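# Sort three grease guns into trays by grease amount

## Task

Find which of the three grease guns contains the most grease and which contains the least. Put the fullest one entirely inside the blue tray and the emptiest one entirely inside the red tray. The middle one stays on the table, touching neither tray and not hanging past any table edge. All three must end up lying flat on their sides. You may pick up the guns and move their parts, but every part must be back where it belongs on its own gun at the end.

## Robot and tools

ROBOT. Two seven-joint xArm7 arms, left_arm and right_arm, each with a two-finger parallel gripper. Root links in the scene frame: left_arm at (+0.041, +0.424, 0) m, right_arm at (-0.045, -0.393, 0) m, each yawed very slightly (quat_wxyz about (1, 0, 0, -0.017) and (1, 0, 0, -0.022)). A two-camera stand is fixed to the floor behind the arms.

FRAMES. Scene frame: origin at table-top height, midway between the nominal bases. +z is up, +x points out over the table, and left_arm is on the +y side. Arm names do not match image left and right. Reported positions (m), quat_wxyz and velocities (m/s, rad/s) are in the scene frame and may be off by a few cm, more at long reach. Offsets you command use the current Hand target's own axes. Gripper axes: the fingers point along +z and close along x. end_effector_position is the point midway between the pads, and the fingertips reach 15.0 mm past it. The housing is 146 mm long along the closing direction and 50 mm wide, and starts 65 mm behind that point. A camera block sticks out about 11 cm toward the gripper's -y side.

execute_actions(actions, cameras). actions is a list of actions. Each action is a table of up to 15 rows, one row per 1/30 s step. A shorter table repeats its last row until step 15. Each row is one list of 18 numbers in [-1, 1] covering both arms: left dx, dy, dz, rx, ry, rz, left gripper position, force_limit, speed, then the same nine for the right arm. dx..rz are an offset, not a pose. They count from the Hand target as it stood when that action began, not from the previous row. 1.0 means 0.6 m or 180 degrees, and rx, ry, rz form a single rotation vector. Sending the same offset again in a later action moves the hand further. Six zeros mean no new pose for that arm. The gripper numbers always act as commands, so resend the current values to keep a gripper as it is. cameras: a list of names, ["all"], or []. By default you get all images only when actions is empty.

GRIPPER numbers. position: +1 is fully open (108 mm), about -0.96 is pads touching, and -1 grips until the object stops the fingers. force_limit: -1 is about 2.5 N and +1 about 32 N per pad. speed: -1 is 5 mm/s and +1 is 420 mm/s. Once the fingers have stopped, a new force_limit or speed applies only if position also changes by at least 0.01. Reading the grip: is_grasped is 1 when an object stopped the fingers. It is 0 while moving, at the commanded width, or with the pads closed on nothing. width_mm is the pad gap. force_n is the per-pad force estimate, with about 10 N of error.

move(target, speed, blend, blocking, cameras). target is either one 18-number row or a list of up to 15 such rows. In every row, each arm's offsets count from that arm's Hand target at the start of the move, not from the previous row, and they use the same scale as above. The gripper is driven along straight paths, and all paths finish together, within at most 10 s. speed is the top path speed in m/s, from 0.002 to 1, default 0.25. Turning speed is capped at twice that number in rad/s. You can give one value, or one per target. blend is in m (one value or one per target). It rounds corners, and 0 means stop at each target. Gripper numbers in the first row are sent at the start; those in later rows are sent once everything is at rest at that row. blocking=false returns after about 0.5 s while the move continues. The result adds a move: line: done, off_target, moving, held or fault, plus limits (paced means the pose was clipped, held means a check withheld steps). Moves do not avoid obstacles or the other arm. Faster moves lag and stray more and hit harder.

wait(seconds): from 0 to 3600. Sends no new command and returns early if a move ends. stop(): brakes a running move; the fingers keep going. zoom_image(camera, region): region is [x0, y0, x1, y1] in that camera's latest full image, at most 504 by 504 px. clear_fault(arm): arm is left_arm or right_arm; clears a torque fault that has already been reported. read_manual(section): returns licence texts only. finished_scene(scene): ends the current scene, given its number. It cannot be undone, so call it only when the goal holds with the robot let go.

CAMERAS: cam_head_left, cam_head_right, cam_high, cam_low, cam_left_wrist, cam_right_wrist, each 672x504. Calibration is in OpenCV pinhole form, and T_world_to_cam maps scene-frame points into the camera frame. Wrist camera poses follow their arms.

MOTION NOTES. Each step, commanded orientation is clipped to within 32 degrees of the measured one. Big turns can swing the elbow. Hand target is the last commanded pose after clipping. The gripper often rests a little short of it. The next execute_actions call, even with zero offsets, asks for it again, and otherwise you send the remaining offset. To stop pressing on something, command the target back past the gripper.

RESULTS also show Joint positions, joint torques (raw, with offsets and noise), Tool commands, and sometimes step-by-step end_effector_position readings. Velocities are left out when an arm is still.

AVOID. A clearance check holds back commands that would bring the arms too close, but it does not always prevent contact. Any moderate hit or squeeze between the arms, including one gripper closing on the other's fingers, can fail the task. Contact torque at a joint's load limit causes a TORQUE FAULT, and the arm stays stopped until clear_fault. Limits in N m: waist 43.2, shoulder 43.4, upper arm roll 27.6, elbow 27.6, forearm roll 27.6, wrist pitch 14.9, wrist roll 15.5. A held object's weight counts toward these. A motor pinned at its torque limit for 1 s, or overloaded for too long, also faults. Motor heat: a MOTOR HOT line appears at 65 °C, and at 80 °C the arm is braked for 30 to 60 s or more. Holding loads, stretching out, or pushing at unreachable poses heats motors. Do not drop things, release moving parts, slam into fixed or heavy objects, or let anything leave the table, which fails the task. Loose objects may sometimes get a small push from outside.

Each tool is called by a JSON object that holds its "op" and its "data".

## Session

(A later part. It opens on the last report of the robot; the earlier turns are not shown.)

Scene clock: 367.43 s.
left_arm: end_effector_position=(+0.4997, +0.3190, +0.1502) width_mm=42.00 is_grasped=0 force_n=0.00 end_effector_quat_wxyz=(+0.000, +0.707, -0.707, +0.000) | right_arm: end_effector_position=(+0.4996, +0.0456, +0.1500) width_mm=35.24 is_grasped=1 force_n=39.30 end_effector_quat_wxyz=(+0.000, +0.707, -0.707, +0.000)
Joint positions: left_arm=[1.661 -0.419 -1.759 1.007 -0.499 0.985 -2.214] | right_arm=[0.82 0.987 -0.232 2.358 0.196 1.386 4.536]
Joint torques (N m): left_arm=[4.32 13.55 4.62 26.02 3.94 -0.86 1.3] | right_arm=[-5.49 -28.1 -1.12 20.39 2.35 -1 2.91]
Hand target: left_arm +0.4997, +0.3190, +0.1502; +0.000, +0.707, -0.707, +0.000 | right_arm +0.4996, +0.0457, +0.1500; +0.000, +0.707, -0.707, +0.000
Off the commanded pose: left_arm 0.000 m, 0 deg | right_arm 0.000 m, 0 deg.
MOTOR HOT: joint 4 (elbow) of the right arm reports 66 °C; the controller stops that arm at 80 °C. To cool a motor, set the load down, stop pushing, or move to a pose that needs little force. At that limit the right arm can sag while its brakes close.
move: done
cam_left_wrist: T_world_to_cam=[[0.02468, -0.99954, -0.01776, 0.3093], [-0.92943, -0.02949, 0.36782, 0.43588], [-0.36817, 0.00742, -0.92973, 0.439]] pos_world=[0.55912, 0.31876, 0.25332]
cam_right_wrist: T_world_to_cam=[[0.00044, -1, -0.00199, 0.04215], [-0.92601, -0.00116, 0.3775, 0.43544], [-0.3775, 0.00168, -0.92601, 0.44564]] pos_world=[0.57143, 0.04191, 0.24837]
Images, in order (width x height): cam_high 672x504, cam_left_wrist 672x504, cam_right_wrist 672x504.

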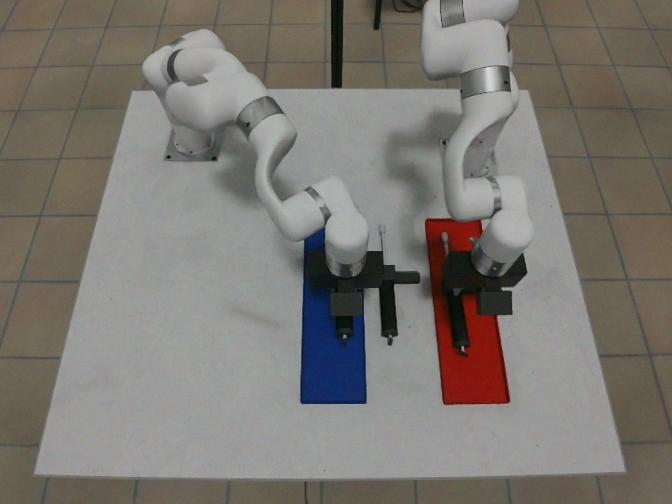

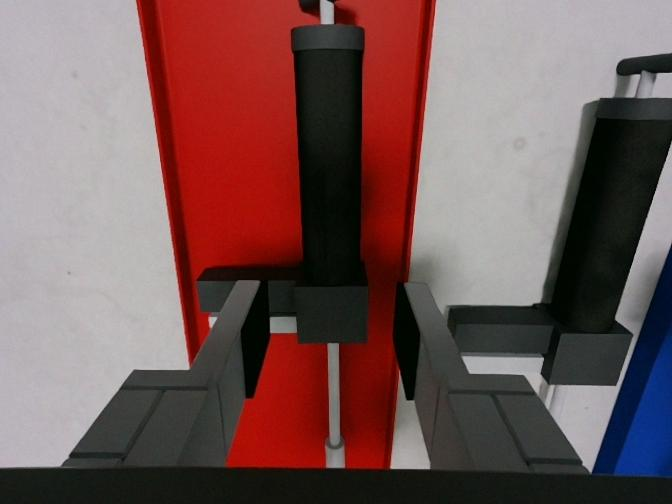

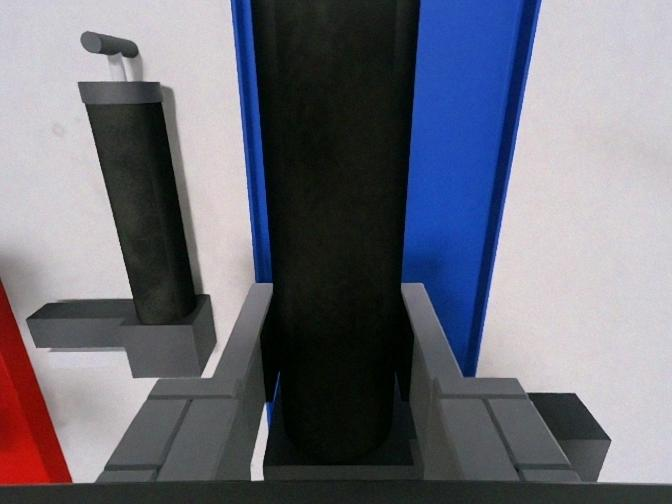

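{"op": "move", "data": {"target": [[-0.005,0.0192,0.2012,0,0,-0.008,-0.2,0.7,-0.3,0,0,0.1997,0,0,0,-1,0.7,-0.3],[-0.005,0.0192,0.2012,0,0,-0.008,-1,0.7,-0.3,0,0,0.1997,0,0,0,-0.2,0.7,-0.3],[-0.005,0.0192,0.0,0,0,-0.008,-1,0.7,-0.3,0,0,0,0,0,0,-0.2,0.7,-0.3],[0.115,0.1328,0,0,0,0.5,-1,0.7,-0.3,0.026,0.1327,-0.0333,-0.0873,-0.0873,0.4942,-0.05,0,0.4]], "speed": [0.2,0.2,0.25,0.3], "blend": [0,0,0.03,0]}}

{"op": "move", "data": {"target": [[0,0,0,0,0,0,-1,0.7,-0.3,0,0.1348,0.0828,0,0,0,-0.05,0,0.4],[0,0,0,0,0,0,-1,0.7,-0.3,0,0.1348,0.0828,0,0,0,-1,0,-0.2]], "speed": 0.2, "cameras": ["cam_high"]}}

{"op": "move", "data": {"target": [0,0,0,0,0,0,-1,0.7,-0.3,0,-0.0471,-0.0171,0,0,0,-1,0,-0.2], "speed": 0.06}}

{"op": "move", "data": {"target": [0,0,0,0,0,0,-1,0.7,-0.3,0,-0.0157,-0.0057,0,0,0,-1,0,-0.2], "speed": 0.06}}

{"op": "move", "data": {"target": [0,0,0,0,0,0,-1,0.7,-0.3,0,-0.0157,-0.0057,0,0,0,-1,0,-0.2], "speed": 0.06}}

{"op": "move", "data": {"target": [0,0,0,0,0,0,-1,0.7,-0.3,0,-0.0157,-0.0057,0,0,0,-1,0,-0.2], "speed": 0.06, "cameras": ["cam_high"]}}

Scene clock: 392.50 s.
left_arm: end_effector_position=(+0.4201, +0.2500, +0.1501) width_mm=34.91 is_grasped=1 force_n=44.97 end_effector_quat_wxyz=(+0.000, +0.000, +1.000, +0.000) | right_arm: end_effector_position=(+0.4200, +0.0300, +0.1699) width_mm=50.25 is_grasped=0 force_n=0.00 end_effector_quat_wxyz=(+0.000, -0.001, +0.985, +0.174)
Joint positions: left_arm=[0.851 -0.213 -1.221 0.794 -0.26 0.885 -1.016] | right_arm=[1.03 0.467 -0.389 1.456 0.591 0.885 5.8]
Joint torques (N m): left_arm=[-3.95 -7.62 5.59 24.04 -3.42 -4.41 1.29] | right_arm=[4.84 -27.01 -5.43 12.91 2.5 -2.64 2.92]
Hand target: left_arm +0.4201, +0.2500, +0.1501; +0.000, +0.000, +1.000, +0.000 | right_arm +0.4200, +0.0300, +0.1699; +0.000, -0.001, +0.985, +0.174
Off the commanded pose: left_arm 0.000 m, 0 deg | right_arm 0.000 m, 0 deg.
MOTOR HOT: still on. Joint 4 (elbow) of the right arm reports 74 °C.
move: done

Scene clock: 394.00 s.
left_arm: end_effector_position=(+0.4200, +0.2499, +0.1501) width_mm=34.93 is_grasped=1 force_n=46.61 end_effector_quat_wxyz=(+0.000, +0.000, +1.000, +0.000) | right_arm: end_effector_position=(+0.4201, +0.1228, +0.1509) width_mm=8.54 is_grasped=1 force_n=22.77 end_effector_quat_wxyz=(+0.000, -0.001, +0.985, +0.174)
Joint positions: left_arm=[0.851 -0.213 -1.221 0.794 -0.26 0.885 -1.016] | right_arm=[1.058 0.698 -0.34 1.762 0.594 0.921 5.946]
Joint torques (N m): left_arm=[2.14 -6.08 7.23 34.54 -2.01 -5.8 -2.6] | right_arm=[12.54 -23.15 2.8 14.82 -0.95 0.04 2.91]
Hand target: left_arm +0.4201, +0.2500, +0.1501; +0.000, +0.000, +1.000, +0.000 | right_arm +0.4198, +0.1230, +0.1509; +0.000, -0.001, +0.985, +0.174
Off the commanded pose: left_arm 0.000 m, 0 deg | right_arm 0.000 m, 0 deg.
MOTOR HOT: still on. Joint 4 (elbow) of the right arm reports 74 °C.
move: done

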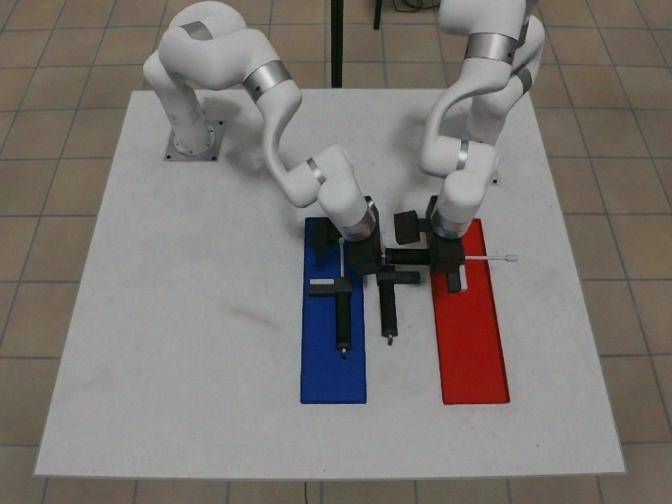

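Scene clock: 394.87 s.
left_arm: end_effector_position=(+0.4201, +0.2500, +0.1502) width_mm=34.94 is_grasped=1 force_n=46.35 end_effector_quat_wxyz=(+0.000, +0.000, +1.000, +0.000) | right_arm: end_effector_position=(+0.4199, +0.0929, +0.1508) width_mm=8.54 is_grasped=1 force_n=22.73 end_effector_quat_wxyz=(+0.000, -0.001, +0.985, +0.174)
Joint positions: left_arm=[0.851 -0.213 -1.221 0.794 -0.26 0.885 -1.016] | right_arm=[1.05 0.624 -0.349 1.642 0.602 0.89 5.889]
Joint torques (N m): left_arm=[7.75 -2.05 7.81 33.36 3.59 -6.65 -2.98] | right_arm=[0.92 -29.14 -1.87 11.14 2.93 -0.63 -2.8]
Hand target: left_arm +0.4201, +0.2500, +0.1501; +0.000, +0.000, +1.000, +0.000 | right_arm +0.4199, +0.0929, +0.1509; +0.000, -0.001, +0.985, +0.174
Off the commanded pose: left_arm 0.000 m, 0 deg | right_arm 0.000 m, 0 deg.
MOTOR HOT: joint 4 (elbow) of the left arm reports 65 °C; the controller stops that arm at 80 °C. To cool a motor, set the load down, stop pushing, or move to a pose that needs little force. At that limit the left arm can sag while its brakes close.
MOTOR HOT: still on. Joint 4 (elbow) of the right arm reports 73 °C.
move: done

Scene clock: 395.40 s.
left_arm: end_effector_position=(+0.4201, +0.2499, +0.1502) width_mm=34.96 is_grasped=1 force_n=46.19 end_effector_quat_wxyz=(+0.000, +0.000, +1.000, +0.000) | right_arm: end_effector_position=(+0.4199, +0.0830, +0.1509) width_mm=8.54 is_grasped=1 force_n=22.70 end_effector_quat_wxyz=(+0.000, -0.001, +0.985, +0.174)
Joint positions: left_arm=[0.851 -0.213 -1.221 0.794 -0.26 0.884 -1.016] | right_arm=[1.046 0.601 -0.352 1.606 0.604 0.881 5.871]
Joint torques (N m): left_arm=[8.47 -7.55 12.21 20.95 3.62 -3.11 -2.81] | right_arm=[-12.88 -27.85 -10.44 7.39 0.62 -0.44 -2.88]
Hand target: left_arm +0.4201, +0.2500, +0.1501; +0.000, +0.000, +1.000, +0.000 | right_arm +0.4199, +0.0829, +0.1508; +0.000, -0.001, +0.985, +0.174
Off the commanded pose: left_arm 0.000 m, 0 deg | right_arm 0.000 m, 0 deg.
MOTOR HOT: still on. Joint 4 (elbow) of the left arm reports 65 °C.
MOTOR HOT: still on. Joint 4 (elbow) of the right arm reports 73 °C.
move: done

Scene clock: 395.93 s.
left_arm: end_effector_position=(+0.4201, +0.2500, +0.1501) width_mm=34.96 is_grasped=1 force_n=45.80 end_effector_quat_wxyz=(+0.000, +0.000, +1.000, +0.000) | right_arm: end_effector_position=(+0.4199, +0.0729, +0.1508) width_mm=8.54 is_grasped=1 force_n=22.69 end_effector_quat_wxyz=(+0.000, -0.001, +0.985, +0.174)
Joint positions: left_arm=[0.851 -0.213 -1.221 0.794 -0.26 0.885 -1.016] | right_arm=[1.042 0.579 -0.355 1.571 0.606 0.873 5.852]
Joint torques (N m): left_arm=[9.03 -9.88 13.11 19.96 4.02 -2.43 -2.97] | right_arm=[-14.68 -27.43 -11.48 7.16 0.33 -0.42 -2.9]
Hand target: left_arm +0.4201, +0.2500, +0.1501; +0.000, +0.000, +1.000, +0.000 | right_arm +0.4199, +0.0729, +0.1508; +0.000, -0.001, +0.985, +0.174
Off the commanded pose: left_arm 0.000 m, 0 deg | right_arm 0.000 m, 0 deg.
MOTOR HOT: still on. Joint 4 (elbow) of the left arm reports 65 °C.
MOTOR HOT: still on. Joint 4 (elbow) of the right arm reports 73 °C.
move: done

Scene clock: 396.47 s.
left_arm: end_effector_position=(+0.4201, +0.2500, +0.1501) width_mm=34.96 is_grasped=1 force_n=45.53 end_effector_quat_wxyz=(+0.000, +0.000, +1.000, +0.000) | right_arm: end_effector_position=(+0.4199, +0.0629, +0.1508) width_mm=8.54 is_grasped=1 force_n=22.69 end_effector_quat_wxyz=(+0.000, -0.001, +0.985, +0.174)
Joint positions: left_arm=[0.851 -0.213 -1.221 0.794 -0.26 0.885 -1.016] | right_arm=[1.038 0.557 -0.359 1.538 0.608 0.866 5.834]
Joint torques (N m): left_arm=[9.46 -9.89 13.38 19.89 4.63 -2.25 -2.89] | right_arm=[-16.15 -27.05 -12.46 6.67 0.16 -0.54 -2.87]
Hand target: left_arm +0.4201, +0.2500, +0.1501; +0.000, +0.000, +1.000, +0.000 | right_arm +0.4200, +0.0628, +0.1508; +0.000, -0.001, +0.985, +0.174
Off the commanded pose: left_arm 0.000 m, 0 deg | right_arm 0.000 m, 0 deg.
MOTOR HOT: still on. Joint 4 (elbow) of the left arm reports 65 °C.
MOTOR HOT: still on. Joint 4 (elbow) of the right arm reports 72 °C.
move: done

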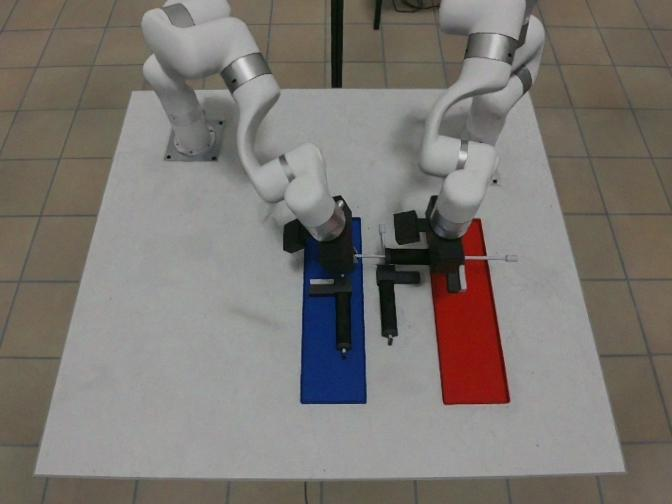

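{"op": "move", "data": {"target": [[0,0,0,0,0,0,-1,0.7,-0.3,0,0.0945,0.0343,0,0,0,-1,0,-0.2],[0,0,0,0,0,0,-1,0.7,-0.3,0,0.0945,0.0343,0,0,0,-0.05,0,0.4],[0,0,0,0,0,0,-1,0.7,-0.3,0,-0.1652,-0.1311,0,0,0,-0.05,0,0.4],[-0.1167,0.1167,0,0,0,-0.5,-1,0.7,-0.3,0,-0.1652,-0.1311,0,0,0,-0.05,0,0.4],[-0.1167,0.1167,0.1998,0,0,-0.5,-1,0.7,-0.3,0,-0.1652,-0.1311,0,0,0,-0.05,0,0.4],[-0.1167,0.1167,0.1998,0,0,-0.5,-0.2,0.7,-0.3,0,-0.1652,-0.1311,0,0,0,-0.05,0,0.4],[-0.1167,0.1167,0.0,0,0,-0.5,-0.2,0.7,-0.3,0,-0.1652,-0.1311,0,0,0,-0.05,0,0.4]], "speed": [0.1,0.1,0.3,0.3,0.2,0.2,0.3], "blend": [0,0,0.03,0.02,0,0,0], "cameras": ["cam_high","cam_left_wrist","cam_right_wrist"]}}

Scene clock: 412.27 s.
left_arm: end_effector_position=(+0.4901, +0.3200, +0.1502) width_mm=42.00 is_grasped=0 force_n=0.00 end_effector_quat_wxyz=(+0.000, +0.707, -0.707, +0.000) | right_arm: end_effector_position=(+0.4201, -0.0572, +0.1908) width_mm=50.24 is_grasped=0 force_n=0.00 end_effector_quat_wxyz=(+0.000, -0.001, +0.985, +0.174)
Joint positions: left_arm=[1.626 -0.311 -1.758 0.961 -0.382 0.937 -2.299] | right_arm=[0.987 0.285 -0.453 1.266 0.552 0.905 5.688]
Joint torques (N m): left_arm=[-3.88 12.63 6.99 20.54 4.24 -3.98 -1.59] | right_arm=[-5 -23.73 -4.26 13.18 -1.81 -2.62 -2.75]
Hand target: left_arm +0.4901, +0.3200, +0.1502; +0.000, +0.707, -0.707, +0.000 | right_arm +0.4201, -0.0572, +0.1908; +0.000, -0.001, +0.985, +0.174
Off the commanded pose: left_arm 0.000 m, 0 deg | right_arm 0.000 m, 0 deg.
MOTOR HOT: still on. Joint 4 (elbow) of the left arm reports 64 °C.
MOTOR HOT: still on. Joint 4 (elbow) of the right arm reports 66 °C.
move: done
cam_left_wrist: T_world_to_cam=[[0.02468, -0.99954, -0.01776, 0.31055], [-0.9294, -0.02949, 0.3679, 0.42685], [-0.36826, 0.00742, -0.92969, 0.43546]] pos_world=[0.54941, 0.31976, 0.25332]
cam_right_wrist: T_world_to_cam=[[-1, -0.0004, -0.00278, 0.41707], [-0.00216, 0.74046, 0.67209, -0.05566], [0.00179, 0.6721, -0.74046, 0.29724]] pos_world=[0.41642, -0.15839, 0.25866]

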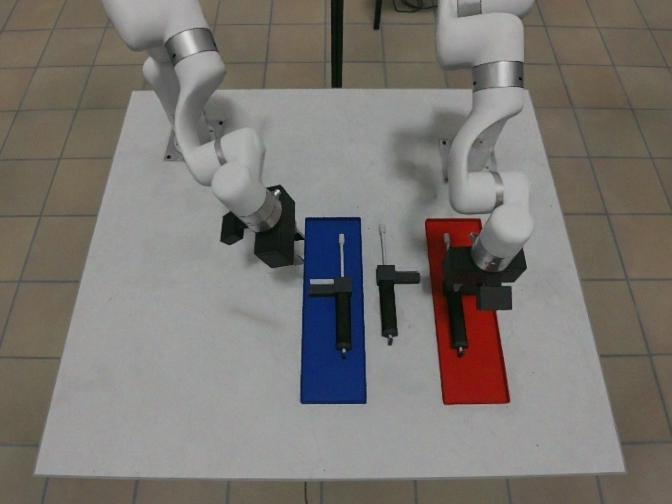

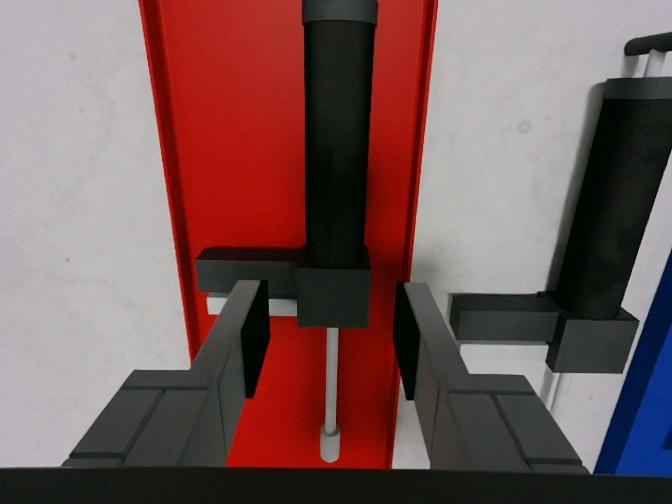

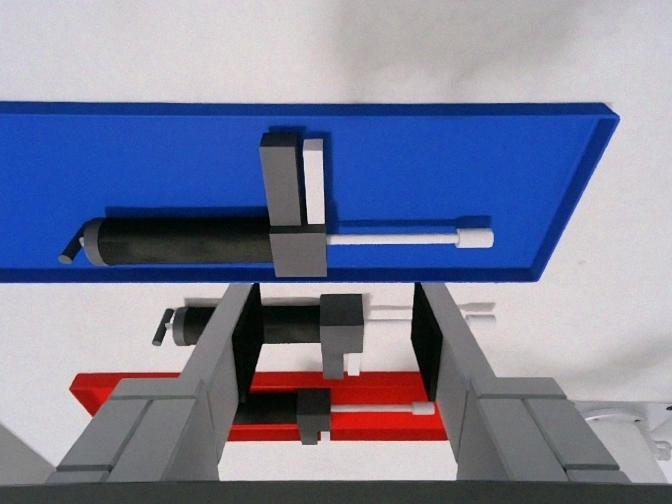

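{"op": "finished_scene", "data": {"scene": 2}}

The scene is finished: the task was done.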